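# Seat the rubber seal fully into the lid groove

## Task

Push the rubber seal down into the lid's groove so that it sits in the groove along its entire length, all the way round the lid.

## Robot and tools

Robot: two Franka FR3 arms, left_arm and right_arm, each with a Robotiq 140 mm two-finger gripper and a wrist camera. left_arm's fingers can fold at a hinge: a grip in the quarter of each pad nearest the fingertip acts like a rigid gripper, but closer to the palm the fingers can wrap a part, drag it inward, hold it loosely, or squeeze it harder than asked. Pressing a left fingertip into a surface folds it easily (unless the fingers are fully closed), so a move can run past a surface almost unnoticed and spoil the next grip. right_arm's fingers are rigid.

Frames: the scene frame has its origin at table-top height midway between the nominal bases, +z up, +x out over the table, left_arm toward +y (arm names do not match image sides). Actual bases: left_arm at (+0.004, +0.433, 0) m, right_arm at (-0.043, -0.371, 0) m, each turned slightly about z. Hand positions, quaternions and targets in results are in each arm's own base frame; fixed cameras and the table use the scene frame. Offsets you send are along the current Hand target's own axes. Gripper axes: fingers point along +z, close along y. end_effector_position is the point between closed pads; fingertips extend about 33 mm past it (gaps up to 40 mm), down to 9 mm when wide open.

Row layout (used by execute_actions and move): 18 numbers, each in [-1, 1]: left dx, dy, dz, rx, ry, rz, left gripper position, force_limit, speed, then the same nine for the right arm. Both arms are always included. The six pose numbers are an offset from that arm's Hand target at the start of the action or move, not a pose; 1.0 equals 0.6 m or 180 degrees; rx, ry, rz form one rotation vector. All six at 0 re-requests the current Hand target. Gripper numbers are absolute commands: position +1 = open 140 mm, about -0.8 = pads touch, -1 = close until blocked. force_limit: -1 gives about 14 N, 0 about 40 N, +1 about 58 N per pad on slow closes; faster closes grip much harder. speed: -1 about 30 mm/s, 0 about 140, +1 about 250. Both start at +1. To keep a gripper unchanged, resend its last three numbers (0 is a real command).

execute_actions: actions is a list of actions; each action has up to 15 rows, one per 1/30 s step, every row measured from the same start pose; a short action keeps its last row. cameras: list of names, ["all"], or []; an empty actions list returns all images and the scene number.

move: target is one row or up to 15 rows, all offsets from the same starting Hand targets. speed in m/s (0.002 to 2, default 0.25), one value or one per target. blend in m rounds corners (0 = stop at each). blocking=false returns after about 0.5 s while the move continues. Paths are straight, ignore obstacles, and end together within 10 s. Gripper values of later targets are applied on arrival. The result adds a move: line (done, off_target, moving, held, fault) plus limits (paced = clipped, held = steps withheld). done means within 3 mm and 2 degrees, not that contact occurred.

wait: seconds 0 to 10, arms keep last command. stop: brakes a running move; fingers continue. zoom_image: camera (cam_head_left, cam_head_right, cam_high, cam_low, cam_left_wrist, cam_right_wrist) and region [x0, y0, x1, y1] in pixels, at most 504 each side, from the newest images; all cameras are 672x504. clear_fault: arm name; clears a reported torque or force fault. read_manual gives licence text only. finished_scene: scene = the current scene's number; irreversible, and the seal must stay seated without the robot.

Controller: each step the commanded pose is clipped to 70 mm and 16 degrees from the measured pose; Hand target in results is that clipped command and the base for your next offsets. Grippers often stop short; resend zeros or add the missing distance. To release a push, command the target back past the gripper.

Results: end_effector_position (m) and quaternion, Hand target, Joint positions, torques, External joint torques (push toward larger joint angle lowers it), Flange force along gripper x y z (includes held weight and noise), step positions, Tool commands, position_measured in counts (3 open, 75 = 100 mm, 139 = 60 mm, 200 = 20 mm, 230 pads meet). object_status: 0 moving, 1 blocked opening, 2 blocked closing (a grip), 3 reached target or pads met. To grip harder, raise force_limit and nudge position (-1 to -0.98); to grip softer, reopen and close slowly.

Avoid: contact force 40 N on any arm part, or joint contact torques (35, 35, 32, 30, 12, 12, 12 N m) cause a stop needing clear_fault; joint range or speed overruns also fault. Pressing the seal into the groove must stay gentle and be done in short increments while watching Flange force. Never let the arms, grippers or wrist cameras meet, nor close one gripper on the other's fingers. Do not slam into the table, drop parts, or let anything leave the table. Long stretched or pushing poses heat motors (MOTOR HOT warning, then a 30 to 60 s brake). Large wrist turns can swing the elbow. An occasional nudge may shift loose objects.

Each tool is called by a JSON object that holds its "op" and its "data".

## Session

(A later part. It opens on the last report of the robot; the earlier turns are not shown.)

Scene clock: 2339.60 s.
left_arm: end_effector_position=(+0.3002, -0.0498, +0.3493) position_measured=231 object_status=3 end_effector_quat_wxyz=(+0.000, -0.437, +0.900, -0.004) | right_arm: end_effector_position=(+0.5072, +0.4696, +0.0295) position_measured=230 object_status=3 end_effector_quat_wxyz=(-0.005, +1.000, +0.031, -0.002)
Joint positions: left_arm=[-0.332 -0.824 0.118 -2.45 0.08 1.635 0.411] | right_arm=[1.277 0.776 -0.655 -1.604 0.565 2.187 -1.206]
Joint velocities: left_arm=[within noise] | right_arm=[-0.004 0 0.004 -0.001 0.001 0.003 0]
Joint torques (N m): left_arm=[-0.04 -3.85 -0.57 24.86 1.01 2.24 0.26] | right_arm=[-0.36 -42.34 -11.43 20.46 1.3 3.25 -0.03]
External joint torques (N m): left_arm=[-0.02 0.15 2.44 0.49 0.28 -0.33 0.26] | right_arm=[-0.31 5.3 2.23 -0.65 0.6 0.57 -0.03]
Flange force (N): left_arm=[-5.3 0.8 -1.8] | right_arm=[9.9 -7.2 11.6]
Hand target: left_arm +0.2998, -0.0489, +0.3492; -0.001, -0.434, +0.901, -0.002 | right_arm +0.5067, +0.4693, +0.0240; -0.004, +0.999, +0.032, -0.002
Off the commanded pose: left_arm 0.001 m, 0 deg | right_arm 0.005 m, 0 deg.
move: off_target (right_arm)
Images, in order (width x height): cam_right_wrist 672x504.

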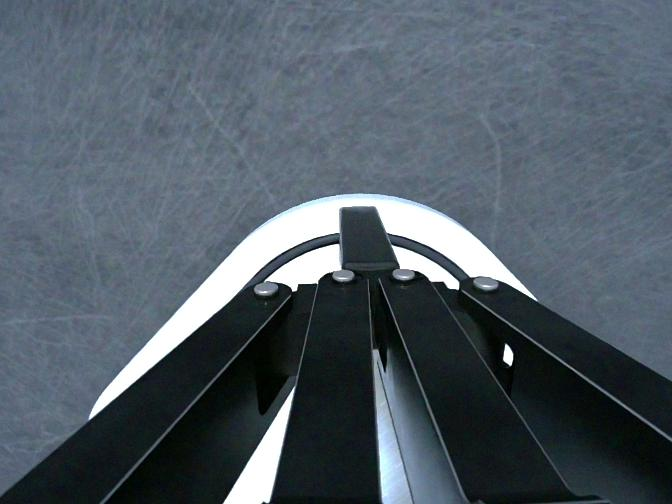

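{"op": "move", "data": {"target": [0,0,0,0,0,0,-0.82,-1,-1,-0.001,0,0.006,0,0,0,-0.82,-1,-1], "speed": 0.012}}

Scene clock: 2344.37 s.
left_arm: end_effector_position=(+0.3002, -0.0498, +0.3493) position_measured=231 object_status=3 end_effector_quat_wxyz=(+0.000, -0.437, +0.900, -0.004) | right_arm: end_effector_position=(+0.5081, +0.4715, +0.0292) position_measured=230 object_status=3 end_effector_quat_wxyz=(-0.007, +0.999, +0.031, +0.000)
Joint positions: left_arm=[-0.332 -0.824 0.118 -2.45 0.08 1.635 0.411] | right_arm=[1.275 0.776 -0.652 -1.603 0.566 2.194 -1.206]
Joint velocities: left_arm=[within noise] | right_arm=[-0.001 0 0.002 0.001 -0.001 0.004 0.001]
Joint torques (N m): left_arm=[-0.09 -3.85 -0.58 24.9 1 2.23 0.31] | right_arm=[-1.43 -39.88 -10.8 18.68 1.31 3.29 -0.02]
External joint torques (N m): left_arm=[-0.06 0.13 2.47 0.54 0.28 -0.33 0.31] | right_arm=[-1.55 7.63 2.64 -2.4 0.61 0.61 -0.02]
Flange force (N): left_arm=[-5.4 0.8 -2.0] | right_arm=[10.9 -5.8 16.4]
Hand target: left_arm +0.2998, -0.0489, +0.3492; -0.001, -0.434, +0.901, -0.002 | right_arm +0.5061, +0.4693, +0.0204; -0.004, +0.999, +0.032, -0.002
Off the commanded pose: left_arm 0.001 m, 0 deg | right_arm 0.009 m, 0 deg.
move: off_target (right_arm)

{"op": "move", "data": {"target": [[0,0,0,0,0,0,-0.82,-1,-1,0,0,-0.0343,0,0,0,-0.82,-1,-1],[0,0,0,0,0,0,-0.82,-1,-1,-0.0037,-0.0373,-0.0343,0,0,-0.1278,-0.82,-1,-1],[0,0,0,0,0,0,-0.82,-1,-1,-0.0037,-0.0373,-0.0185,0,0,-0.1278,-0.82,-1,-1]], "speed": [0.03,0.06,0.03], "blend": [0.0025,0.0025,0], "cameras": ["cam_right_wrist"]}}

{"op": "zoom_image", "data": {"camera": "cam_right_wrist", "region": [230, 180, 510, 310]}}

Scene clock: 2371.93 s.
left_arm: end_effector_position=(+0.3002, -0.0498, +0.3493) position_measured=231 object_status=3 end_effector_quat_wxyz=(+0.000, -0.437, +0.900, -0.004) | right_arm: end_effector_position=(+0.5013, +0.4915, +0.0328) position_measured=230 object_status=3 end_effector_quat_wxyz=(-0.005, +0.974, +0.226, -0.003)
Joint positions: left_arm=[-0.332 -0.824 0.118 -2.45 0.08 1.635 0.411] | right_arm=[1.185 0.756 -0.516 -1.55 0.443 2.188 -1.5]
Joint velocities: left_arm=[within noise] | right_arm=[0 0 0.001 0 -0.001 0.003 -0.004]
Joint torques (N m): left_arm=[-0.09 -3.89 -0.56 24.9 1.02 2.23 0.29] | right_arm=[-0.91 -48.25 -10.34 22.37 0.5 2.89 -0.16]
External joint torques (N m): left_arm=[-0.13 0.07 2.41 0.56 0.28 -0.32 0.29] | right_arm=[-0.96 1.56 0.13 0.18 -0.22 0.22 -0.15]
Flange force (N): left_arm=[-5.2 0.8 -2.0] | right_arm=[6.7 -0.6 3.0]
Hand target: left_arm +0.2998, -0.0489, +0.3492; -0.001, -0.434, +0.901, -0.002 | right_arm +0.5025, +0.4914, +0.0317; -0.004, +0.973, +0.231, -0.002
Off the commanded pose: left_arm 0.001 m, 0 deg | right_arm 0.002 m, 1 deg.
move: done
Images, in order (width x height): cam_right_wrist 672x504.

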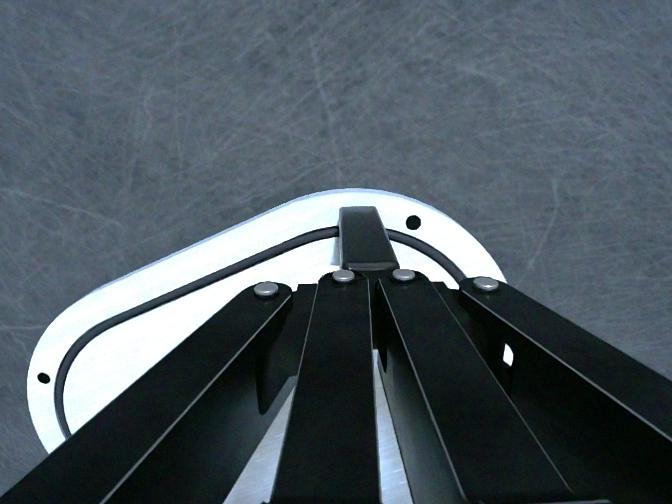

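Scaled by 1.800 from the camera's 672x504 image, which has a finer 960x720 frame.

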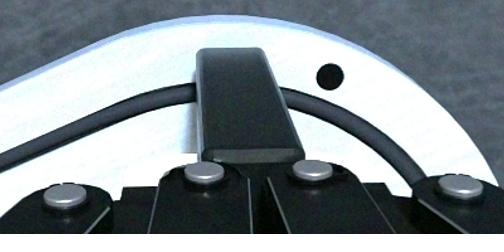

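{"op": "move", "data": {"target": [0,0,0,0,0,0,-0.82,-1,-1,0.0,0,0.0165,0,0,0,-0.82,-1,-1], "speed": 0.012, "cameras": ["cam_right_wrist"]}}

{"op": "zoom_image", "data": {"camera": "cam_right_wrist", "region": [230, 180, 510, 310]}}

Scene clock: 2382.53 s.
left_arm: end_effector_position=(+0.3002, -0.0498, +0.3493) position_measured=231 object_status=3 end_effector_quat_wxyz=(+0.000, -0.437, +0.900, -0.004) | right_arm: end_effector_position=(+0.5033, +0.4928, +0.0290) position_measured=230 object_status=3 end_effector_quat_wxyz=(-0.007, +0.974, +0.227, +0.000)
Joint positions: left_arm=[-0.332 -0.824 0.118 -2.45 0.08 1.635 0.411] | right_arm=[1.178 0.761 -0.507 -1.549 0.443 2.202 -1.504]
Joint velocities: left_arm=[within noise] | right_arm=[-0.001 0 0.004 0.001 0.001 0.004 0.001]
Joint torques (N m): left_arm=[-0.06 -3.88 -0.58 24.87 1.01 2.24 0.31] | right_arm=[-0.5 -43.65 -8.66 20.85 0.96 3.45 -0.23]
External joint torques (N m): left_arm=[-0.06 0.09 2.45 0.54 0.28 -0.31 0.31] | right_arm=[-0.6 6.01 1.59 -1.15 0.25 0.8 -0.22]
Flange force (N): left_arm=[-5.4 0.9 -1.9] | right_arm=[11.2 -2.3 12.1]
Hand target: left_arm +0.2998, -0.0489, +0.3492; -0.001, -0.434, +0.901, -0.002 | right_arm +0.5024, +0.4915, +0.0218; -0.004, +0.973, +0.231, -0.002
Off the commanded pose: left_arm 0.001 m, 0 deg | right_arm 0.007 m, 1 deg.
move: off_target (right_arm)
Images, in order (width x height): cam_right_wrist 672x504.

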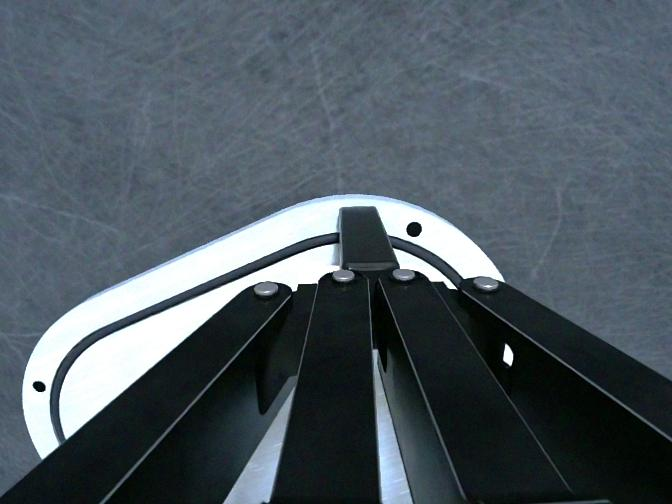

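Scaled by 1.800 from the camera's 672x504 image, which has a finer 960x720 frame.

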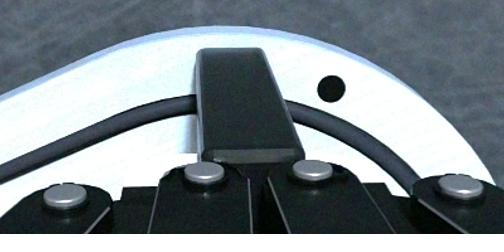

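{"op": "move", "data": {"target": [0,0,0,0,0,0,-0.82,-1,-1,-0.001,0,0.006,0,0,0,-0.82,-1,-1], "speed": 0.012}}

Scene clock: 2387.43 s.
left_arm: end_effector_position=(+0.3002, -0.0498, +0.3493) position_measured=231 object_status=3 end_effector_quat_wxyz=(+0.000, -0.437, +0.900, -0.004) | right_arm: end_effector_position=(+0.5041, +0.4948, +0.0289) position_measured=230 object_status=3 end_effector_quat_wxyz=(-0.009, +0.974, +0.228, +0.002)
Joint positions: left_arm=[-0.332 -0.824 0.118 -2.45 0.08 1.635 0.411] | right_arm=[1.176 0.761 -0.502 -1.549 0.443 2.209 -1.504]
Joint velocities: left_arm=[within noise] | right_arm=[-0.003 0 0.002 -0.001 0.001 0.005 -0.001]
Joint torques (N m): left_arm=[-0.05 -3.87 -0.59 24.87 1.01 2.24 0.29] | right_arm=[-2.74 -41.93 -8.81 19.36 0.95 3.37 -0.16]
External joint torques (N m): left_arm=[-0.05 0.27 2.46 0.44 0.29 -0.32 0.29] | right_arm=[-2.59 7.77 1.53 -2.64 0.24 0.69 -0.16]
Flange force (N): left_arm=[-5.5 0.5 -1.7] | right_arm=[12.4 0.1 15.5]
Hand target: left_arm +0.2998, -0.0489, +0.3492; -0.001, -0.434, +0.901, -0.002 | right_arm +0.5018, +0.4912, +0.0182; -0.004, +0.973, +0.231, -0.002
Off the commanded pose: left_arm 0.001 m, 0 deg | right_arm 0.011 m, 1 deg.
move: off_target (right_arm)

{"op": "move", "data": {"target": [[0,0,0,0,0,0,-0.82,-1,-1,0.002,0,-0.038,0,0,0,-0.82,-1,-1],[0,0,0,0,0,0,-0.82,-1,-1,0.0043,-0.03,-0.038,0,0,-0.122,-0.82,-1,-1],[0,0,0,0,0,0,-0.82,-1,-1,0.0043,-0.03,-0.0222,0,0,-0.122,-0.82,-1,-1]], "speed": [0.03,0.06,0.03], "blend": [0.0025,0.0025,0], "cameras": ["cam_right_wrist"]}}

{"op": "zoom_image", "data": {"camera": "cam_right_wrist", "region": [230, 180, 510, 310]}}

Scene clock: 2409.23 s.
left_arm: end_effector_position=(+0.3002, -0.0498, +0.3493) position_measured=231 object_status=3 end_effector_quat_wxyz=(+0.000, -0.437, +0.900, -0.004) | right_arm: end_effector_position=(+0.4951, +0.5085, +0.0329) position_measured=230 object_status=3 end_effector_quat_wxyz=(-0.005, +0.913, +0.407, -0.002)
Joint positions: left_arm=[-0.332 -0.824 0.118 -2.45 0.08 1.635 0.411] | right_arm=[1.088 0.741 -0.368 -1.516 0.32 2.199 -1.791]
Joint velocities: left_arm=[within noise] | right_arm=[0 -0.002 0 -0.001 0 0.003 -0.006]
Joint torques (N m): left_arm=[-0.05 -3.84 -0.55 24.88 1.01 2.24 0.28] | right_arm=[-0.93 -49.85 -7.05 23.05 0.48 2.87 -0.15]
External joint torques (N m): left_arm=[-0.06 0.19 2.47 0.47 0.28 -0.32 0.28] | right_arm=[-0.84 1.55 0.27 0.12 -0.25 0.21 -0.15]
Flange force (N): left_arm=[-5.4 0.7 -1.8] | right_arm=[5.9 1.6 2.9]
Hand target: left_arm +0.2998, -0.0489, +0.3492; -0.001, -0.434, +0.901, -0.002 | right_arm +0.4961, +0.5084, +0.0317; -0.005, +0.911, +0.412, -0.001
Off the commanded pose: left_arm 0.001 m, 0 deg | right_arm 0.002 m, 1 deg.
move: done
Images, in order (width x height): cam_right_wrist 672x504.

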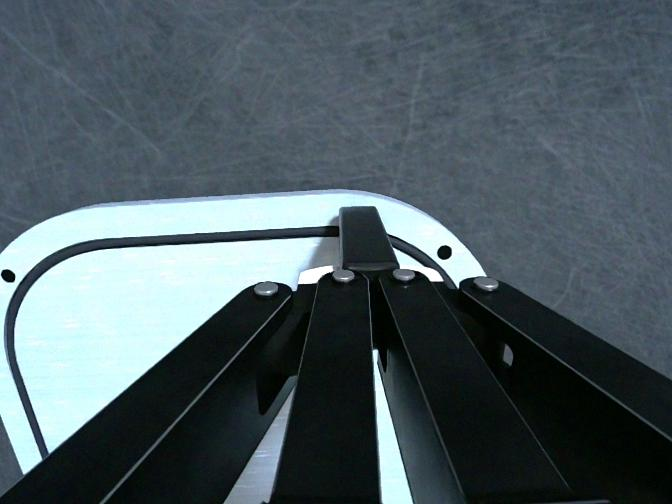

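Scaled by 1.800 from the camera's 672x504 image, which has a finer 960x720 frame.

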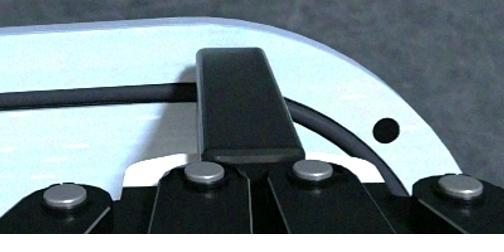

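{"op": "move", "data": {"target": [0,0,0,0,0,0,-0.82,-1,-1,-0.0005,0,0.0195,0,0,0,-0.82,-1,-1], "speed": 0.012, "cameras": ["cam_right_wrist"]}}

{"op": "zoom_image", "data": {"camera": "cam_right_wrist", "region": [230, 180, 510, 310]}}

Scene clock: 2417.27 s.
left_arm: end_effector_position=(+0.3002, -0.0498, +0.3493) position_measured=231 object_status=3 end_effector_quat_wxyz=(+0.000, -0.437, +0.900, -0.004) | right_arm: end_effector_position=(+0.4972, +0.5105, +0.0290) position_measured=230 object_status=3 end_effector_quat_wxyz=(-0.007, +0.913, +0.409, +0.002)
Joint positions: left_arm=[-0.332 -0.824 0.118 -2.45 0.08 1.635 0.411] | right_arm=[1.082 0.748 -0.361 -1.516 0.32 2.215 -1.795]
Joint velocities: left_arm=[within noise] | right_arm=[-0.002 0 0.003 -0.001 -0.001 0.003 0]
Joint torques (N m): left_arm=[-0.03 -3.88 -0.53 24.88 1 2.24 0.28] | right_arm=[-0.78 -44.22 -5.85 20.94 0.92 3.47 -0.16]
External joint torques (N m): left_arm=[-0.02 0.09 2.51 0.56 0.28 -0.31 0.28] | right_arm=[-0.83 7.13 1.26 -1.85 0.2 0.81 -0.16]
Flange force (N): left_arm=[-5.4 0.9 -1.9] | right_arm=[11.1 2.0 13.4]
Hand target: left_arm +0.2998, -0.0489, +0.3492; -0.001, -0.434, +0.901, -0.002 | right_arm +0.4959, +0.5082, +0.0200; -0.005, +0.911, +0.412, -0.001
Off the commanded pose: left_arm 0.001 m, 0 deg | right_arm 0.009 m, 1 deg.
move: off_target (right_arm)
Images, in order (width x height): cam_right_wrist 672x504.

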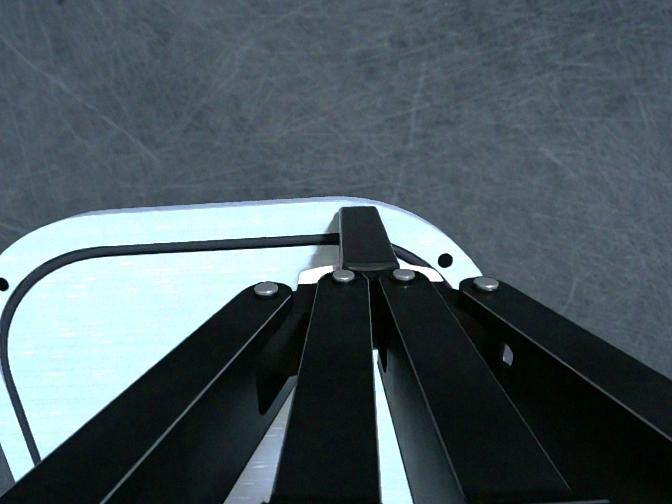

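Scaled by 1.800 from the camera's 672x504 image, which has a finer 960x720 frame.

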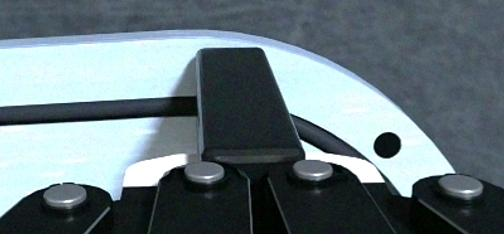

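{"op": "move", "data": {"target": [0,0,0,0,0,0,-0.82,-1,-1,-0.003,0.002,0.006,0,0,0,-0.82,-1,-1], "speed": 0.012}}

Scene clock: 2422.53 s.
left_arm: end_effector_position=(+0.3002, -0.0498, +0.3493) position_measured=231 object_status=3 end_effector_quat_wxyz=(+0.000, -0.437, +0.900, -0.004) | right_arm: end_effector_position=(+0.4980, +0.5116, +0.0288) position_measured=230 object_status=3 end_effector_quat_wxyz=(-0.008, +0.912, +0.410, +0.005)
Joint positions: left_arm=[-0.332 -0.824 0.118 -2.45 0.08 1.635 0.411] | right_arm=[1.081 0.746 -0.358 -1.521 0.32 2.225 -1.797]
Joint velocities: left_arm=[within noise] | right_arm=[0 0.001 0 -0.001 -0.001 0.005 -0.002]
Joint torques (N m): left_arm=[-0.08 -3.84 -0.57 24.87 1.01 2.24 0.28] | right_arm=[-1.73 -41.8 -6.17 18.79 0.86 3.48 -0.01]
External joint torques (N m): left_arm=[-0.1 0.19 2.43 0.45 0.29 -0.33 0.28] | right_arm=[-1.84 9.41 0.82 -3.96 0.13 0.82 0]
Flange force (N): left_arm=[-5.3 0.7 -1.7] | right_arm=[7.2 3.1 17.1]
Hand target: left_arm +0.2998, -0.0489, +0.3492; -0.001, -0.434, +0.901, -0.002 | right_arm +0.4956, +0.5061, +0.0164; -0.005, +0.911, +0.412, -0.001
Off the commanded pose: left_arm 0.001 m, 0 deg | right_arm 0.014 m, 1 deg.
move: off_target (right_arm)

{"op": "move", "data": {"target": [[0,0,0,0,0,0,-0.82,-1,-1,0.0083,-0.003,-0.041,0,0,0,-0.82,-1,-1],[0,0,0,0,0,0,-0.82,-1,-1,0.0083,-0.0363,-0.041,0,0,0,-0.82,-1,-1],[0,0,0,0,0,0,-0.82,-1,-1,0.0083,-0.0363,-0.0252,0,0,0,-0.82,-1,-1]], "speed": [0.03,0.06,0.03], "blend": [0.0025,0.0025,0], "cameras": ["cam_right_wrist"]}}

{"op": "zoom_image", "data": {"camera": "cam_right_wrist", "region": [230, 180, 510, 310]}}

Scene clock: 2435.20 s.
left_arm: end_effector_position=(+0.3002, -0.0498, +0.3493) position_measured=231 object_status=3 end_effector_quat_wxyz=(+0.000, -0.437, +0.900, -0.004) | right_arm: end_effector_position=(+0.4817, +0.5243, +0.0331) position_measured=230 object_status=3 end_effector_quat_wxyz=(-0.004, +0.909, +0.417, -0.002)
Joint positions: left_arm=[-0.332 -0.824 0.118 -2.45 0.08 1.635 0.411] | right_arm=[1.113 0.747 -0.365 -1.504 0.315 2.194 -1.779]
Joint velocities: left_arm=[within noise] | right_arm=[0.001 0 -0.006 0 0.005 0.004 0.004]
Joint torques (N m): left_arm=[-0.06 -3.88 -0.56 24.88 1.02 2.23 0.28] | right_arm=[-0.33 -49.9 -7.89 23.11 1.14 2.93 0.18]
External joint torques (N m): left_arm=[0 0.16 2.53 0.49 0.3 -0.33 0.28] | right_arm=[-0.42 1.67 -0.75 0.16 0.4 0.28 0.18]
Flange force (N): left_arm=[-5.5 0.9 -1.8] | right_arm=[5.8 0.8 2.9]
Hand target: left_arm +0.2998, -0.0489, +0.3492; -0.001, -0.434, +0.901, -0.002 | right_arm +0.4826, +0.5241, +0.0317; -0.005, +0.911, +0.412, -0.001
Off the commanded pose: left_arm 0.001 m, 0 deg | right_arm 0.002 m, 1 deg.
move: done
Images, in order (width x height): cam_right_wrist 672x504.

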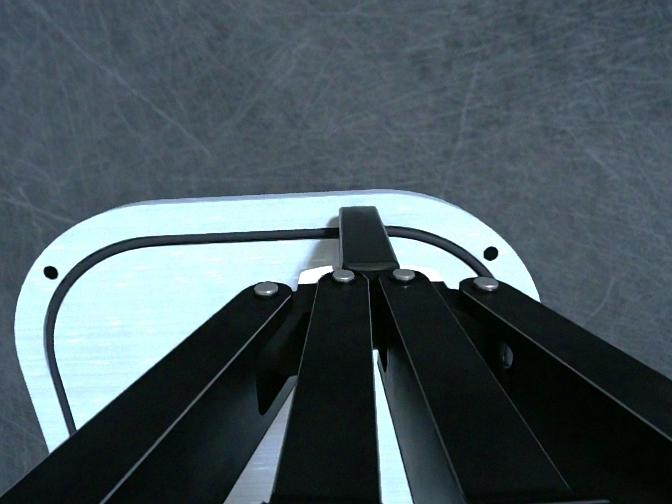

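Scaled by 1.800 from the camera's 672x504 image, which has a finer 960x720 frame.

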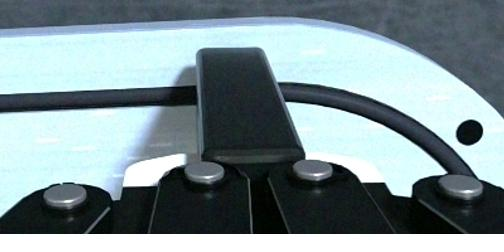

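{"op": "move", "data": {"target": [0,0,0,0,0,0,-0.82,-1,-1,-0.0005,0,0.0195,0,0,0,-0.82,-1,-1], "speed": 0.012}}

Scene clock: 2443.87 s.
left_arm: end_effector_position=(+0.3002, -0.0498, +0.3493) position_measured=231 object_status=3 end_effector_quat_wxyz=(+0.000, -0.437, +0.900, -0.004) | right_arm: end_effector_position=(+0.4836, +0.5260, +0.0289) position_measured=230 object_status=3 end_effector_quat_wxyz=(-0.006, +0.910, +0.414, +0.002)
Joint positions: left_arm=[-0.332 -0.824 0.118 -2.45 0.08 1.635 0.411] | right_arm=[1.113 0.755 -0.365 -1.505 0.323 2.209 -1.778]
Joint velocities: left_arm=[within noise] | right_arm=[0 0.001 0 0.001 0.002 0.004 0]
Joint torques (N m): left_arm=[-0.05 -3.87 -0.57 24.86 1.01 2.24 0.3] | right_arm=[-0.75 -44.6 -6.73 21.03 1.22 3.55 0.02]
External joint torques (N m): left_arm=[-0.06 0.08 2.43 0.53 0.28 -0.32 0.3] | right_arm=[-0.51 6.89 0.69 -1.74 0.49 0.89 0.02]
Flange force (N): left_arm=[-5.3 1.0 -1.9] | right_arm=[10.5 1.2 12.8]
Hand target: left_arm +0.2998, -0.0489, +0.3492; -0.001, -0.434, +0.901, -0.002 | right_arm +0.4823, +0.5240, +0.0200; -0.005, +0.911, +0.412, -0.001
Off the commanded pose: left_arm 0.001 m, 0 deg | right_arm 0.009 m, 0 deg.
move: off_target (right_arm)

{"op": "move", "data": {"target": [[0,0,0,0,0,0,-0.82,-1,-1,0.002,0,-0.035,0,0,0,-0.82,-1,-1],[0,0,0,0,0,0,-0.82,-1,-1,-0.040,0,-0.035,0,0,0,-0.82,-1,-1],[0,0,0,0,0,0,-0.82,-1,-1,-0.040,0,-0.0192,0,0,0,-0.82,-1,-1],[0,0,0,0,0,0,-0.82,-1,-1,-0.041,0,0,0,0,0,-0.82,-1,-1]], "speed": [0.03,0.06,0.03,0.012], "blend": [0.0025,0.0025,0,0], "cameras": ["cam_right_wrist"]}}

Scene clock: 2463.23 s.
left_arm: end_effector_position=(+0.3002, -0.0498, +0.3493) position_measured=231 object_status=3 end_effector_quat_wxyz=(+0.000, -0.437, +0.900, -0.004) | right_arm: end_effector_position=(+0.4675, +0.5081, +0.0291) position_measured=230 object_status=3 end_effector_quat_wxyz=(-0.007, +0.912, +0.410, +0.002)
Joint positions: left_arm=[-0.332 -0.824 0.118 -2.45 0.08 1.635 0.411] | right_arm=[1.139 0.682 -0.373 -1.634 0.319 2.266 -1.778]
Joint velocities: left_arm=[within noise] | right_arm=[-0.003 0.001 0.003 0.001 0 0.005 -0.001]
Joint torques (N m): left_arm=[-0.07 -3.88 -0.6 24.88 1 2.23 0.29] | right_arm=[-1.61 -42.07 -5.97 20.37 1.06 3.64 -0.12]
External joint torques (N m): left_arm=[-0.1 0.19 2.37 0.44 0.27 -0.34 0.29] | right_arm=[-1.81 7.08 0.93 -2.03 0.36 0.99 -0.11]
Flange force (N): left_arm=[-5.2 0.7 -1.7] | right_arm=[10.1 3.0 14.5]
Hand target: left_arm +0.2998, -0.0489, +0.3492; -0.001, -0.434, +0.901, -0.002 | right_arm +0.4661, +0.5055, +0.0200; -0.005, +0.911, +0.412, -0.001
Off the commanded pose: left_arm 0.001 m, 0 deg | right_arm 0.010 m, 1 deg.
move: off_target (right_arm)
Images, in order (width x height): cam_right_wrist 672x504.

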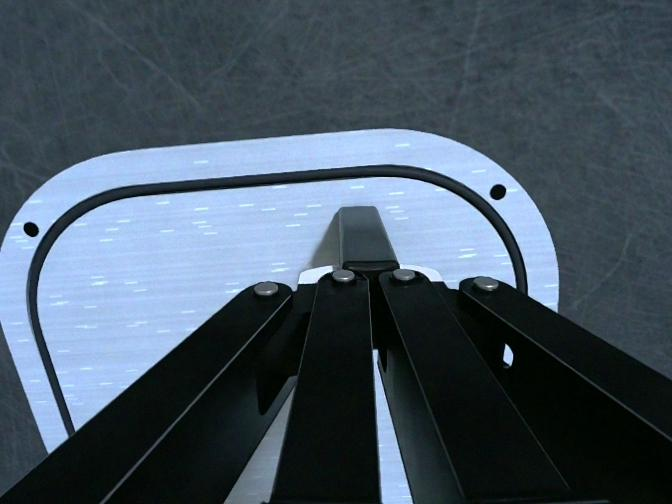

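{"op": "zoom_image", "data": {"camera": "cam_right_wrist", "region": [330, 120, 570, 300]}}

{"op": "zoom_image", "data": {"camera": "cam_right_wrist", "region": [0, 140, 240, 320]}}

Scaled by 2.100 from the camera's 672x504 image, which has a finer 960x720 frame.

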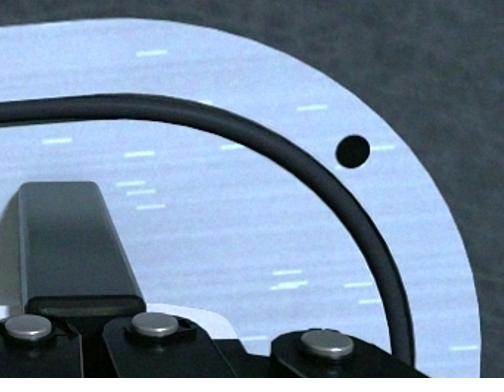

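Scaled by 2.100 from the camera's 672x504 image, which has a finer 960x720 frame.

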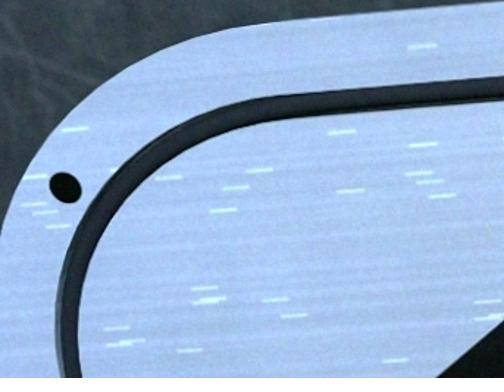

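{"op": "move", "data": {"target": [[0,0,0,0,0,0,-0.82,-1,-1,-0.004,0,-0.0417,0,0,0,-0.82,-1,-1],[0,0,0,0,0,0,-0.82,-1,-1,0,0.111,-0.0417,0,0,0.359,-0.82,-1,-1],[0,0,0,0,0,0,-0.82,-1,-1,0,0.111,-0.0225,0,0,0.359,-0.82,-1,-1]], "speed": [0.03,0.15,0.03], "blend": [0.0025,0.0025,0], "cameras": ["cam_right_wrist"]}}

{"op": "zoom_image", "data": {"camera": "cam_right_wrist", "region": [230, 180, 510, 310]}}

Scene clock: 2524.23 s.
left_arm: end_effector_position=(+0.3002, -0.0498, +0.3493) position_measured=231 object_status=3 end_effector_quat_wxyz=(+0.000, -0.437, +0.900, -0.004) | right_arm: end_effector_position=(+0.5157, +0.4608, +0.0334) position_measured=230 object_status=3 end_effector_quat_wxyz=(-0.003, +0.991, -0.134, -0.004)
Joint positions: left_arm=[-0.332 -0.824 0.118 -2.45 0.08 1.635 0.411] | right_arm=[1.326 0.816 -0.751 -1.589 0.646 2.143 -0.933]
Joint velocities: left_arm=[within noise] | right_arm=[0 -0.001 -0.001 0.001 -0.001 -0.001 0.007]
Joint torques (N m): left_arm=[-0.06 -3.85 -0.55 24.89 1 2.24 0.28] | right_arm=[0.08 -44.76 -16.73 20.86 1.14 2.74 0.19]
External joint torques (N m): left_arm=[-0.03 0.04 2.5 0.56 0.27 -0.32 0.28] | right_arm=[0.16 1.83 -0.83 0.63 0.45 0.09 0.19]
Flange force (N): left_arm=[-5.3 1.0 -1.9] | right_arm=[3.7 -6.1 2.2]
Hand target: left_arm +0.2998, -0.0489, +0.3492; -0.001, -0.434, +0.901, -0.002 | right_arm +0.5161, +0.4614, +0.0329; -0.004, +0.990, -0.139, -0.003
Off the commanded pose: left_arm 0.001 m, 0 deg | right_arm 0.001 m, 1 deg.
move: done
Images, in order (width x height): cam_right_wrist 672x504.

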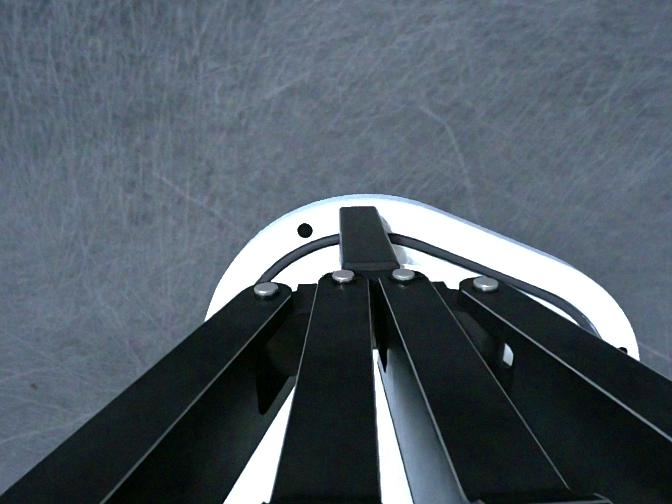

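Scaled by 1.800 from the camera's 672x504 image, which has a finer 960x720 frame.

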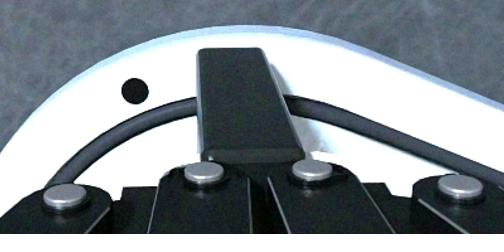

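{"op": "move", "data": {"target": [0,0,0,0,0,0,-0.82,-1,-1,-0.001,0.002,0.0185,0,0,0,-0.82,-1,-1], "speed": 0.012, "cameras": ["cam_right_wrist"]}}

{"op": "zoom_image", "data": {"camera": "cam_right_wrist", "region": [230, 180, 510, 310]}}

Scene clock: 2534.97 s.
left_arm: end_effector_position=(+0.3002, -0.0498, +0.3493) position_measured=231 object_status=3 end_effector_quat_wxyz=(+0.000, -0.437, +0.900, -0.004) | right_arm: end_effector_position=(+0.5173, +0.4623, +0.0294) position_measured=230 object_status=3 end_effector_quat_wxyz=(-0.007, +0.990, -0.138, -0.002)
Joint positions: left_arm=[-0.332 -0.824 0.118 -2.45 0.08 1.635 0.411] | right_arm=[1.325 0.823 -0.749 -1.59 0.656 2.157 -0.931]
Joint velocities: left_arm=[within noise] | right_arm=[0 0 0 0 0.001 0.004 0.002]
Joint torques (N m): left_arm=[-0.05 -3.85 -0.57 24.9 1 2.24 0.32] | right_arm=[-0.6 -41.07 -13.81 18.69 1.47 3.28 0.06]
External joint torques (N m): left_arm=[-0.06 0.1 2.42 0.54 0.27 -0.32 0.32] | right_arm=[-0.55 5.67 2.16 -1.44 0.79 0.61 0.06]
Flange force (N): left_arm=[-5.3 0.8 -1.9] | right_arm=[5.7 -7.3 12.5]
Hand target: left_arm +0.2998, -0.0489, +0.3492; -0.001, -0.434, +0.901, -0.002 | right_arm +0.5152, +0.4605, +0.0217; -0.004, +0.990, -0.139, -0.003
Off the commanded pose: left_arm 0.001 m, 0 deg | right_arm 0.008 m, 0 deg.
move: off_target (right_arm)
Images, in order (width x height): cam_right_wrist 672x504.

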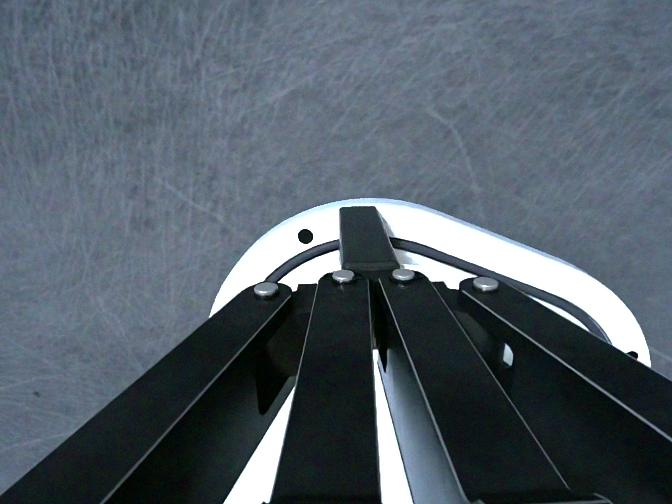

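Scaled by 1.800 from the camera's 672x504 image, which has a finer 960x720 frame.

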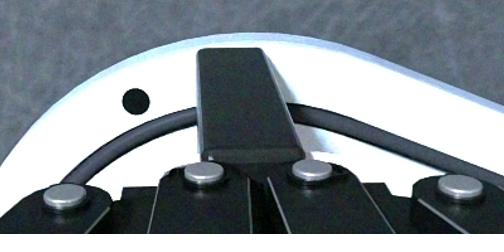

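{"op": "move", "data": {"target": [0,0,0,0,0,0,-0.82,-1,-1,-0.002,0.003,0.006,0,0,0,-0.82,-1,-1], "speed": 0.012}}

Scene clock: 2539.90 s.
left_arm: end_effector_position=(+0.3002, -0.0498, +0.3493) position_measured=231 object_status=3 end_effector_quat_wxyz=(+0.000, -0.437, +0.900, -0.004) | right_arm: end_effector_position=(+0.5175, +0.4623, +0.0292) position_measured=230 object_status=3 end_effector_quat_wxyz=(-0.009, +0.990, -0.139, -0.001)
Joint positions: left_arm=[-0.332 -0.824 0.118 -2.45 0.08 1.635 0.411] | right_arm=[1.327 0.82 -0.749 -1.597 0.66 2.165 -0.931]
Joint velocities: left_arm=[within noise] | right_arm=[0 -0.001 0 -0.002 0 0.003 0.001]
Joint torques (N m): left_arm=[-0.08 -3.89 -0.57 24.86 1.02 2.24 0.31] | right_arm=[-0.18 -38.31 -12.26 16.53 1.4 3.47 0.04]
External joint torques (N m): left_arm=[-0.04 0.15 2.52 0.48 0.3 -0.32 0.31] | right_arm=[-0.15 8.28 3.68 -3.66 0.71 0.78 0.05]
Flange force (N): left_arm=[-5.5 0.9 -1.8] | right_arm=[2.7 -3.6 17.8]
Hand target: left_arm +0.2998, -0.0489, +0.3492; -0.001, -0.434, +0.901, -0.002 | right_arm +0.5135, +0.4592, +0.0181; -0.004, +0.990, -0.139, -0.003
Off the commanded pose: left_arm 0.001 m, 0 deg | right_arm 0.012 m, 1 deg.
move: off_target (right_arm)

{"op": "move", "data": {"target": [[0,0,0,0,0,0,-0.82,-1,-1,0.004,-0.003,-0.0382,0,0,0,-0.82,-1,-1],[0,0,0,0,0,0,-0.82,-1,-1,-0.0017,0.0275,-0.0382,0,0,0.122,-0.82,-1,-1],[0,0,0,0,0,0,-0.82,-1,-1,-0.0017,0.0275,-0.0235,0,0,0.122,-0.82,-1,-1]], "speed": [0.03,0.06,0.03], "blend": [0.0025,0.0025,0], "cameras": ["cam_right_wrist"]}}

{"op": "zoom_image", "data": {"camera": "cam_right_wrist", "region": [230, 180, 510, 310]}}

Scene clock: 2559.67 s.
left_arm: end_effector_position=(+0.3002, -0.0498, +0.3493) position_measured=231 object_status=3 end_effector_quat_wxyz=(+0.000, -0.437, +0.900, -0.004) | right_arm: end_effector_position=(+0.5071, +0.4440, +0.0333) position_measured=230 object_status=3 end_effector_quat_wxyz=(-0.003, +0.948, -0.320, -0.005)
Joint positions: left_arm=[-0.332 -0.824 0.118 -2.45 0.08 1.635 0.411] | right_arm=[1.429 0.833 -0.874 -1.665 0.749 2.131 -0.627]
Joint velocities: left_arm=[within noise] | right_arm=[-0.001 -0.002 0.001 -0.001 0.004 0.001 0.006]
Joint torques (N m): left_arm=[-0.09 -3.85 -0.55 24.89 1.01 2.24 0.31] | right_arm=[-0.3 -41.72 -19.26 19.27 1.04 2.86 0.17]
External joint torques (N m): left_arm=[-0.08 0.19 2.48 0.45 0.28 -0.33 0.31] | right_arm=[-0.43 1.88 -0.92 0.29 0.36 0.23 0.17]
Flange force (N): left_arm=[-5.4 0.8 -1.7] | right_arm=[1.8 -5.5 2.6]
Hand target: left_arm +0.2998, -0.0489, +0.3492; -0.001, -0.434, +0.901, -0.002 | right_arm +0.5081, +0.4435, +0.0322; -0.003, +0.946, -0.325, -0.004
Off the commanded pose: left_arm 0.001 m, 0 deg | right_arm 0.002 m, 1 deg.
move: done
Images, in order (width x height): cam_right_wrist 672x504.

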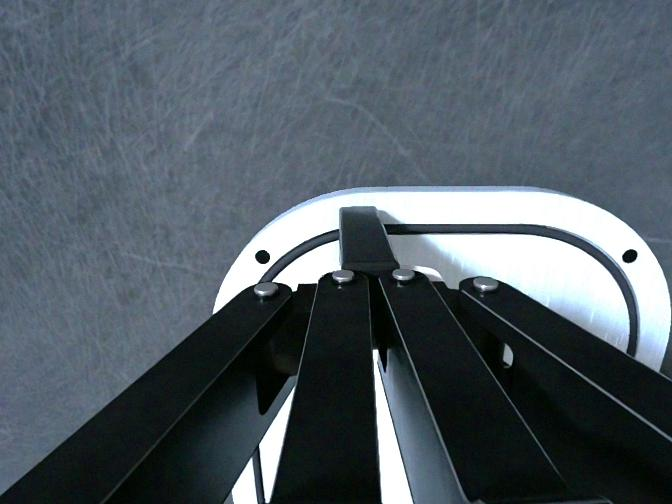

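Scaled by 1.800 from the camera's 672x504 image, which has a finer 960x720 frame.

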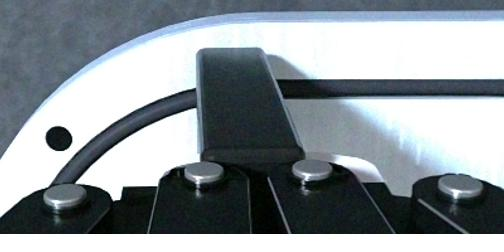

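{"op": "move", "data": {"target": [[0,0,0,0,0,0,-0.82,-1,-1,0.0017,0,0.002,0,0,0,-0.82,-1,-1],[0,0,0,0,0,0,-0.82,-1,-1,0.0010,0.0035,0.019,0,0,0,-0.82,-1,-1]], "speed": [0.015,0.012], "blend": [0,0]}}

Scene clock: 2570.17 s.
left_arm: end_effector_position=(+0.3002, -0.0498, +0.3493) position_measured=231 object_status=3 end_effector_quat_wxyz=(+0.000, -0.437, +0.900, -0.004) | right_arm: end_effector_position=(+0.5101, +0.4446, +0.0299) position_measured=230 object_status=3 end_effector_quat_wxyz=(-0.008, +0.946, -0.325, -0.003)
Joint positions: left_arm=[-0.332 -0.824 0.118 -2.45 0.08 1.635 0.411] | right_arm=[1.428 0.839 -0.873 -1.669 0.763 2.147 -0.626]
Joint velocities: left_arm=[within noise] | right_arm=[0.001 0 0.001 0 0.002 0.004 0.002]
Joint torques (N m): left_arm=[-0.05 -3.89 -0.58 24.89 1.02 2.24 0.25] | right_arm=[-1.08 -36.77 -15.04 16.37 1.39 3.13 0.02]
External joint torques (N m): left_arm=[-0.08 0.08 2.41 0.56 0.28 -0.31 0.25] | right_arm=[-0.99 6.83 3.55 -2.43 0.72 0.47 0.02]
Flange force (N): left_arm=[-5.2 0.8 -2.0] | right_arm=[3.4 -8.5 16.3]
Hand target: left_arm +0.2998, -0.0489, +0.3492; -0.001, -0.434, +0.901, -0.002 | right_arm +0.5072, +0.4415, +0.0207; -0.003, +0.946, -0.325, -0.004
Off the commanded pose: left_arm 0.001 m, 0 deg | right_arm 0.010 m, 1 deg.
move: off_target (right_arm)

{"op": "move", "data": {"target": [[0,0,0,0,0,0,-0.82,-1,-1,0.001,-0.007,-0.0338,0,0,0,-0.82,-1,-1],[0,0,0,0,0,0,-0.82,-1,-1,0.0012,0.0197,-0.0338,0,0,0,-0.82,-1,-1],[0,0,0,0,0,0,-0.82,-1,-1,0.0012,0.0197,-0.0197,0,0,0,-0.82,-1,-1],[0,0,0,0,0,0,-0.82,-1,-1,0.0006,0.023,0,0,0,0,-0.82,-1,-1]], "speed": [0.03,0.06,0.03,0.012], "blend": [0.0025,0.0025,0,0], "cameras": ["cam_right_wrist"]}}

{"op": "zoom_image", "data": {"camera": "cam_right_wrist", "region": [230, 180, 510, 310]}}

Scene clock: 2584.97 s.
left_arm: end_effector_position=(+0.3002, -0.0498, +0.3493) position_measured=231 object_status=3 end_effector_quat_wxyz=(+0.000, -0.437, +0.900, -0.004) | right_arm: end_effector_position=(+0.5019, +0.4349, +0.0303) position_measured=230 object_status=3 end_effector_quat_wxyz=(-0.008, +0.945, -0.327, -0.002)
Joint positions: left_arm=[-0.332 -0.824 0.118 -2.45 0.08 1.635 0.411] | right_arm=[1.453 0.806 -0.881 -1.73 0.759 2.174 -0.635]
Joint velocities: left_arm=[within noise] | right_arm=[0.001 0.001 0.001 0.001 0.001 0.004 -0.003]
Joint torques (N m): left_arm=[-0.05 -3.86 -0.59 24.88 1.01 2.24 0.27] | right_arm=[-1.86 -34.39 -13.96 15.24 1.32 3.2 -0.16]
External joint torques (N m): left_arm=[-0.08 0.19 2.4 0.43 0.28 -0.33 0.27] | right_arm=[-2.02 7.7 4.18 -3.63 0.65 0.55 -0.16]
Flange force (N): left_arm=[-5.2 0.7 -1.7] | right_arm=[5.0 -7.6 20.0]
Hand target: left_arm +0.2998, -0.0489, +0.3492; -0.001, -0.434, +0.901, -0.002 | right_arm +0.4990, +0.4304, +0.0207; -0.003, +0.946, -0.325, -0.004
Off the commanded pose: left_arm 0.001 m, 0 deg | right_arm 0.011 m, 1 deg.
move: off_target (right_arm)
Images, in order (width x height): cam_right_wrist 672x504.

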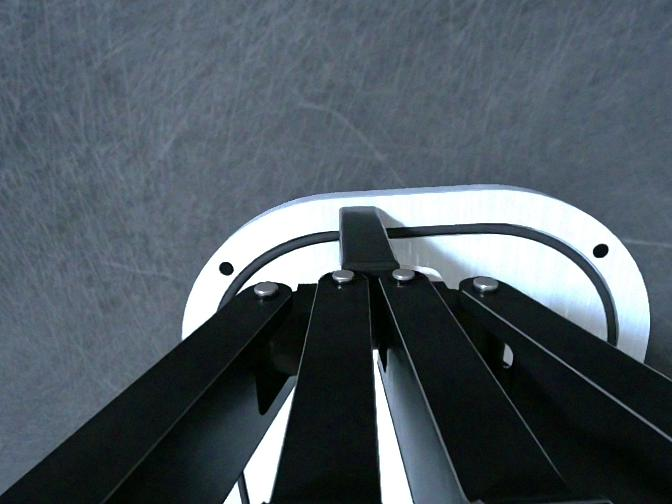

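Scaled by 1.800 from the camera's 672x504 image, which has a finer 960x720 frame.

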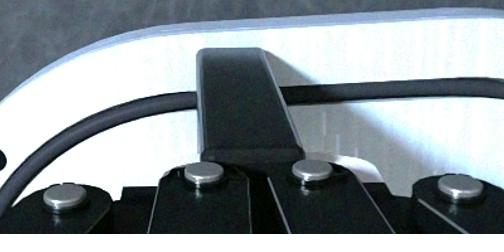

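{"op": "move", "data": {"target": [[0,0,0,0,0,0,-0.82,-1,-1,0.002,-0.009,-0.0338,0,0,0,-0.82,-1,-1],[0,0,0,0,0,0,-0.82,-1,-1,0.0032,0.0178,-0.0338,0,0,0,-0.82,-1,-1],[0,0,0,0,0,0,-0.82,-1,-1,0.0032,0.0178,-0.0197,0,0,0,-0.82,-1,-1],[0,0,0,0,0,0,-0.82,-1,-1,0.0026,0.021,-0.0025,0,0,0,-0.82,-1,-1]], "speed": [0.03,0.06,0.03,0.012], "blend": [0.0025,0.0025,0,0], "cameras": ["cam_right_wrist"]}}

{"op": "zoom_image", "data": {"camera": "cam_right_wrist", "region": [230, 180, 510, 310]}}

Scene clock: 2602.57 s.
left_arm: end_effector_position=(+0.3002, -0.0498, +0.3493) position_measured=231 object_status=3 end_effector_quat_wxyz=(+0.000, -0.437, +0.900, -0.004) | right_arm: end_effector_position=(+0.4952, +0.4235, +0.0307) position_measured=230 object_status=3 end_effector_quat_wxyz=(-0.008, +0.945, -0.327, -0.003)
Joint positions: left_arm=[-0.332 -0.824 0.118 -2.45 0.08 1.635 0.411] | right_arm=[1.472 0.775 -0.889 -1.785 0.751 2.196 -0.648]
Joint velocities: left_arm=[within noise] | right_arm=[0 0.001 0.001 0 0.002 0.004 -0.003]
Joint torques (N m): left_arm=[-0.03 -3.9 -0.6 24.88 1.01 2.24 0.31] | right_arm=[-1.64 -33.61 -14.35 15.47 1.25 3.17 -0.18]
External joint torques (N m): left_arm=[-0.06 -0.01 2.38 0.59 0.27 -0.31 0.31] | right_arm=[-1.58 6.93 3.48 -3.21 0.61 0.54 -0.17]
Flange force (N): left_arm=[-5.1 1.1 -2.0] | right_arm=[4.3 -6.8 18.2]
Hand target: left_arm +0.2998, -0.0489, +0.3492; -0.001, -0.434, +0.901, -0.002 | right_arm +0.4925, +0.4195, +0.0221; -0.003, +0.946, -0.325, -0.004
Off the commanded pose: left_arm 0.001 m, 0 deg | right_arm 0.010 m, 1 deg.
move: off_target (right_arm)
Images, in order (width x height): cam_right_wrist 672x504.

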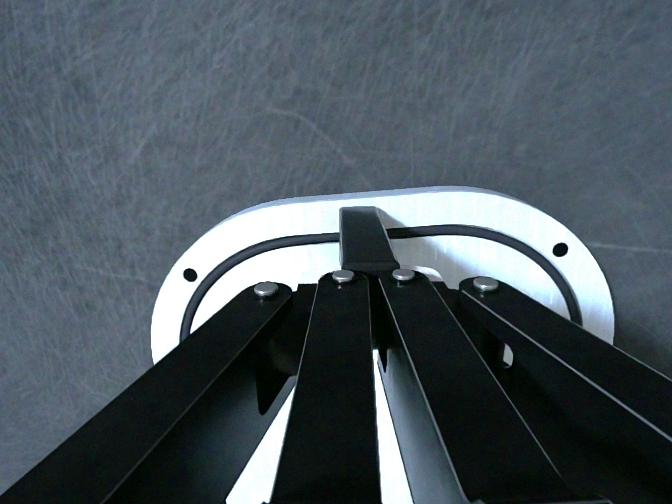

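Scaled by 1.800 from the camera's 672x504 image, which has a finer 960x720 frame.

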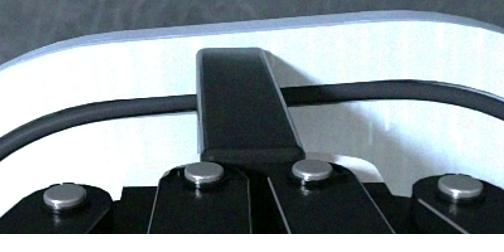

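{"op": "move", "data": {"target": [[0,0,0,0,0,0,-0.82,-1,-1,0.002,-0.008,-0.0332,0,0,0,-0.82,-1,-1],[0,0,0,0,0,0,-0.82,-1,-1,0.002,0.0187,-0.0332,0,0,0,-0.82,-1,-1],[0,0,0,0,0,0,-0.82,-1,-1,0.002,0.0187,-0.0182,0,0,0,-0.82,-1,-1],[0,0,0,0,0,0,-0.82,-1,-1,0.0014,0.022,-0.0012,0,0,0,-0.82,-1,-1]], "speed": [0.03,0.06,0.03,0.012], "blend": [0.0025,0.0025,0,0], "cameras": ["cam_right_wrist"]}}

{"op": "zoom_image", "data": {"camera": "cam_right_wrist", "region": [230, 180, 510, 310]}}

Scene clock: 2617.33 s.
left_arm: end_effector_position=(+0.3002, -0.0498, +0.3493) position_measured=231 object_status=3 end_effector_quat_wxyz=(+0.000, -0.437, +0.900, -0.004) | right_arm: end_effector_position=(+0.4879, +0.4125, +0.0312) position_measured=230 object_status=3 end_effector_quat_wxyz=(-0.008, +0.945, -0.327, -0.003)
Joint positions: left_arm=[-0.332 -0.824 0.118 -2.45 0.08 1.635 0.411] | right_arm=[1.492 0.742 -0.898 -1.84 0.744 2.221 -0.659]
Joint velocities: left_arm=[within noise] | right_arm=[0 0.001 0.001 0 0.001 0.005 -0.004]
Joint torques (N m): left_arm=[-0.05 -3.85 -0.6 24.87 1.02 2.23 0.31] | right_arm=[-1.43 -32.2 -13.51 15.43 1.34 3.26 -0.17]
External joint torques (N m): left_arm=[-0.04 0.21 2.43 0.48 0.29 -0.33 0.31] | right_arm=[-1.34 6.97 3.98 -3.34 0.7 0.61 -0.17]
Flange force (N): left_arm=[-5.4 0.7 -1.8] | right_arm=[4.0 -6.7 19.8]
Hand target: left_arm +0.2998, -0.0489, +0.3492; -0.001, -0.434, +0.901, -0.002 | right_arm +0.4851, +0.4086, +0.0228; -0.003, +0.946, -0.325, -0.004
Off the commanded pose: left_arm 0.001 m, 0 deg | right_arm 0.010 m, 1 deg.
move: off_target (right_arm)
Images, in order (width x height): cam_right_wrist 672x504.

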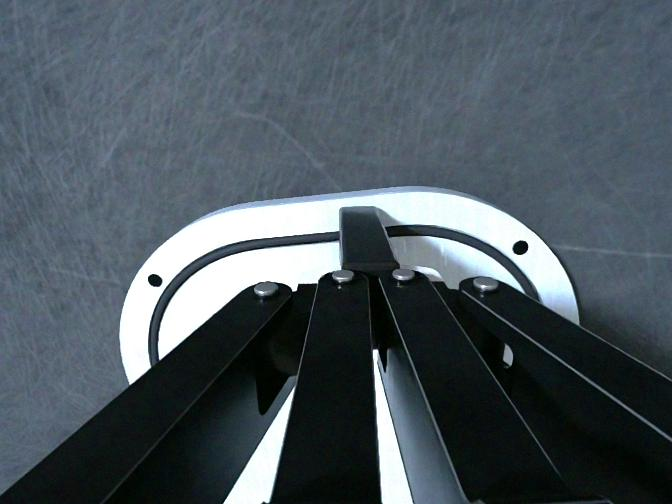

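Scaled by 1.800 from the camera's 672x504 image, which has a finer 960x720 frame.

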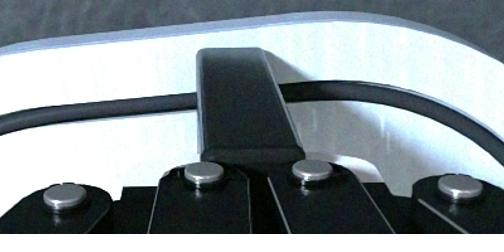

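{"op": "move", "data": {"target": [[0,0,0,0,0,0,-0.82,-1,-1,0.002,-0.008,-0.032,0,0,0,-0.82,-1,-1],[0,0,0,0,0,0,-0.82,-1,-1,0.0048,0.0213,-0.032,0,0,-0.0167,-0.82,-1,-1],[0,0,0,0,0,0,-0.82,-1,-1,0.0048,0.0213,-0.0178,0,0,-0.0167,-0.82,-1,-1],[0,0,0,0,0,0,-0.82,-1,-1,0.0042,0.0245,-0.0017,0,0,-0.0167,-0.82,-1,-1]], "speed": [0.03,0.06,0.03,0.012], "blend": [0.0025,0.0025,0,0], "cameras": ["cam_right_wrist"]}}

{"op": "zoom_image", "data": {"camera": "cam_right_wrist", "region": [230, 180, 510, 310]}}

Scene clock: 2644.47 s.
left_arm: end_effector_position=(+0.3002, -0.0498, +0.3493) position_measured=231 object_status=3 end_effector_quat_wxyz=(+0.000, -0.437, +0.900, -0.004) | right_arm: end_effector_position=(+0.4812, +0.3988, +0.0316) position_measured=230 object_status=3 end_effector_quat_wxyz=(-0.008, +0.953, -0.303, -0.003)
Joint positions: left_arm=[-0.332 -0.824 0.118 -2.45 0.08 1.635 0.411] | right_arm=[1.499 0.696 -0.892 -1.901 0.718 2.256 -0.716]
Joint velocities: left_arm=[within noise] | right_arm=[0 -0.001 0 0 -0.001 0.004 -0.001]
Joint torques (N m): left_arm=[-0.05 -3.88 -0.56 24.85 1.02 2.23 0.3] | right_arm=[-1.36 -30.98 -12.27 15.8 1.35 3.01 -0.22]
External joint torques (N m): left_arm=[-0.06 0.12 2.44 0.52 0.29 -0.32 0.3] | right_arm=[-1.43 6.88 4.18 -3.24 0.72 0.35 -0.22]
Flange force (N): left_arm=[-5.4 0.8 -1.9] | right_arm=[5.2 -8.2 20.9]
Hand target: left_arm +0.2998, -0.0489, +0.3492; -0.001, -0.434, +0.901, -0.002 | right_arm +0.4780, +0.3954, +0.0238; -0.003, +0.954, -0.300, -0.004
Off the commanded pose: left_arm 0.001 m, 0 deg | right_arm 0.009 m, 1 deg.
move: off_target (right_arm)
Images, in order (width x height): cam_right_wrist 672x504.

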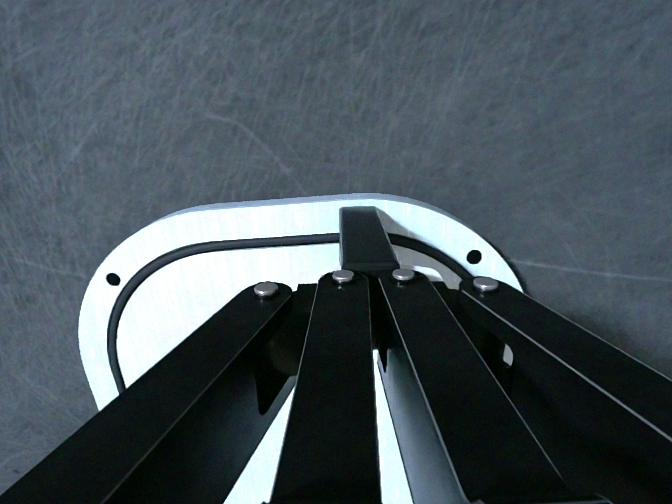

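Scaled by 1.800 from the camera's 672x504 image, which has a finer 960x720 frame.

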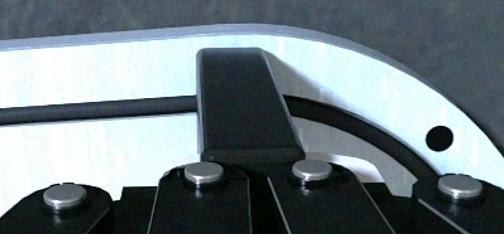

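{"op": "move", "data": {"target": [[0,0,0,0,0,0,-0.82,-1,-1,0.002,-0.007,-0.0437,0,0,0,-0.82,-1,-1],[0,0,0,0,0,0,-0.82,-1,-1,-0.3636,-0.0077,-0.0437,0,0,-0.0133,-0.82,-1,-1],[0,0,0,0,0,0,-0.82,-1,-1,-0.3636,-0.0077,-0.017,0,0,-0.0133,-0.82,-1,-1]], "speed": [0.03,0.1,0.03], "blend": [0.0025,0.0025,0], "cameras": ["cam_right_wrist", "cam_head_left"]}}

{"op": "zoom_image", "data": {"camera": "cam_right_wrist", "region": [230, 180, 510, 310]}}

Scene clock: 2691.63 s.
left_arm: end_effector_position=(+0.3002, -0.0498, +0.3493) position_measured=231 object_status=3 end_effector_quat_wxyz=(+0.000, -0.437, +0.900, -0.004) | right_arm: end_effector_position=(+0.3004, +0.5229, +0.0361) position_measured=230 object_status=3 end_effector_quat_wxyz=(-0.001, +0.961, -0.277, -0.005)
Joint positions: left_arm=[-0.332 -0.824 0.118 -2.45 0.08 1.635 0.411] | right_arm=[1.953 0.687 -0.982 -1.973 0.755 2.243 -0.445]
Joint velocities: left_arm=[within noise] | right_arm=[-0.001 0.001 -0.001 0.001 0.004 0.002 -0.001]
Joint torques (N m): left_arm=[-0.05 -3.87 -0.54 24.86 1.01 2.24 0.29] | right_arm=[-0.8 -32.83 -17.68 19.16 1.08 2.92 0.11]
External joint torques (N m): left_arm=[-0.04 0.23 2.5 0.41 0.28 -0.33 0.29] | right_arm=[-0.83 1.71 -0.38 0.75 0.47 0.3 0.11]
Flange force (N): left_arm=[-5.5 0.7 -1.6] | right_arm=[1.0 -8.1 4.2]
Hand target: left_arm +0.2998, -0.0489, +0.3492; -0.001, -0.434, +0.901, -0.002 | right_arm +0.3018, +0.5240, +0.0359; -0.003, +0.960, -0.280, -0.004
Off the commanded pose: left_arm 0.001 m, 0 deg | right_arm 0.002 m, 0 deg.
move: done
Images, in order (width x height): cam_head_left 672x504, cam_right_wrist 672x504.

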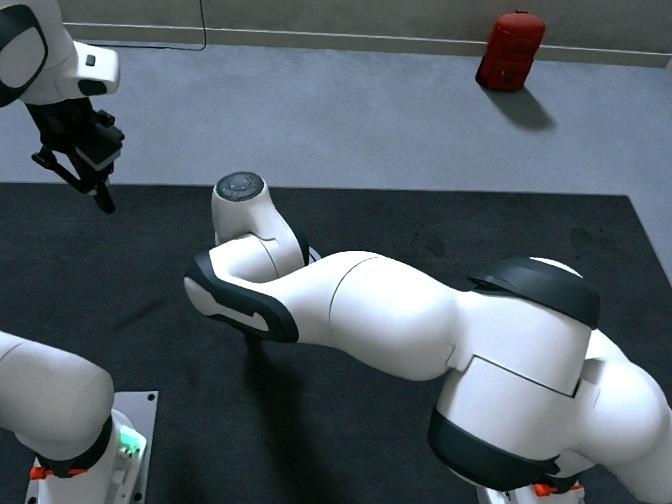

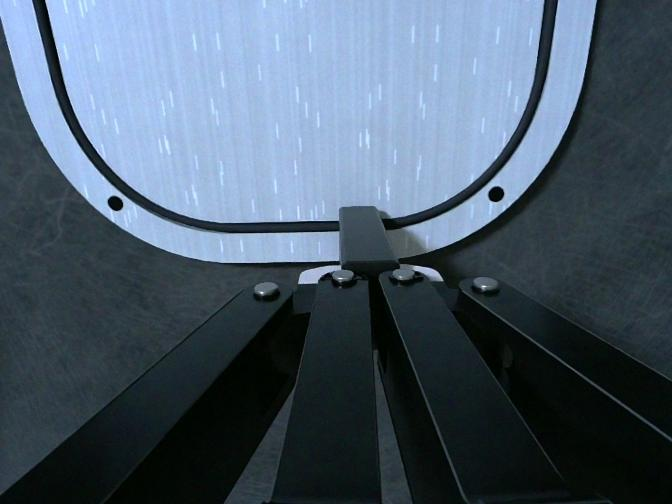

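Scaled by 1.800 from the camera's 672x504 image, which has a finer 960x720 frame.

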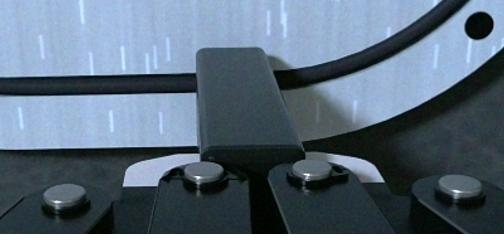

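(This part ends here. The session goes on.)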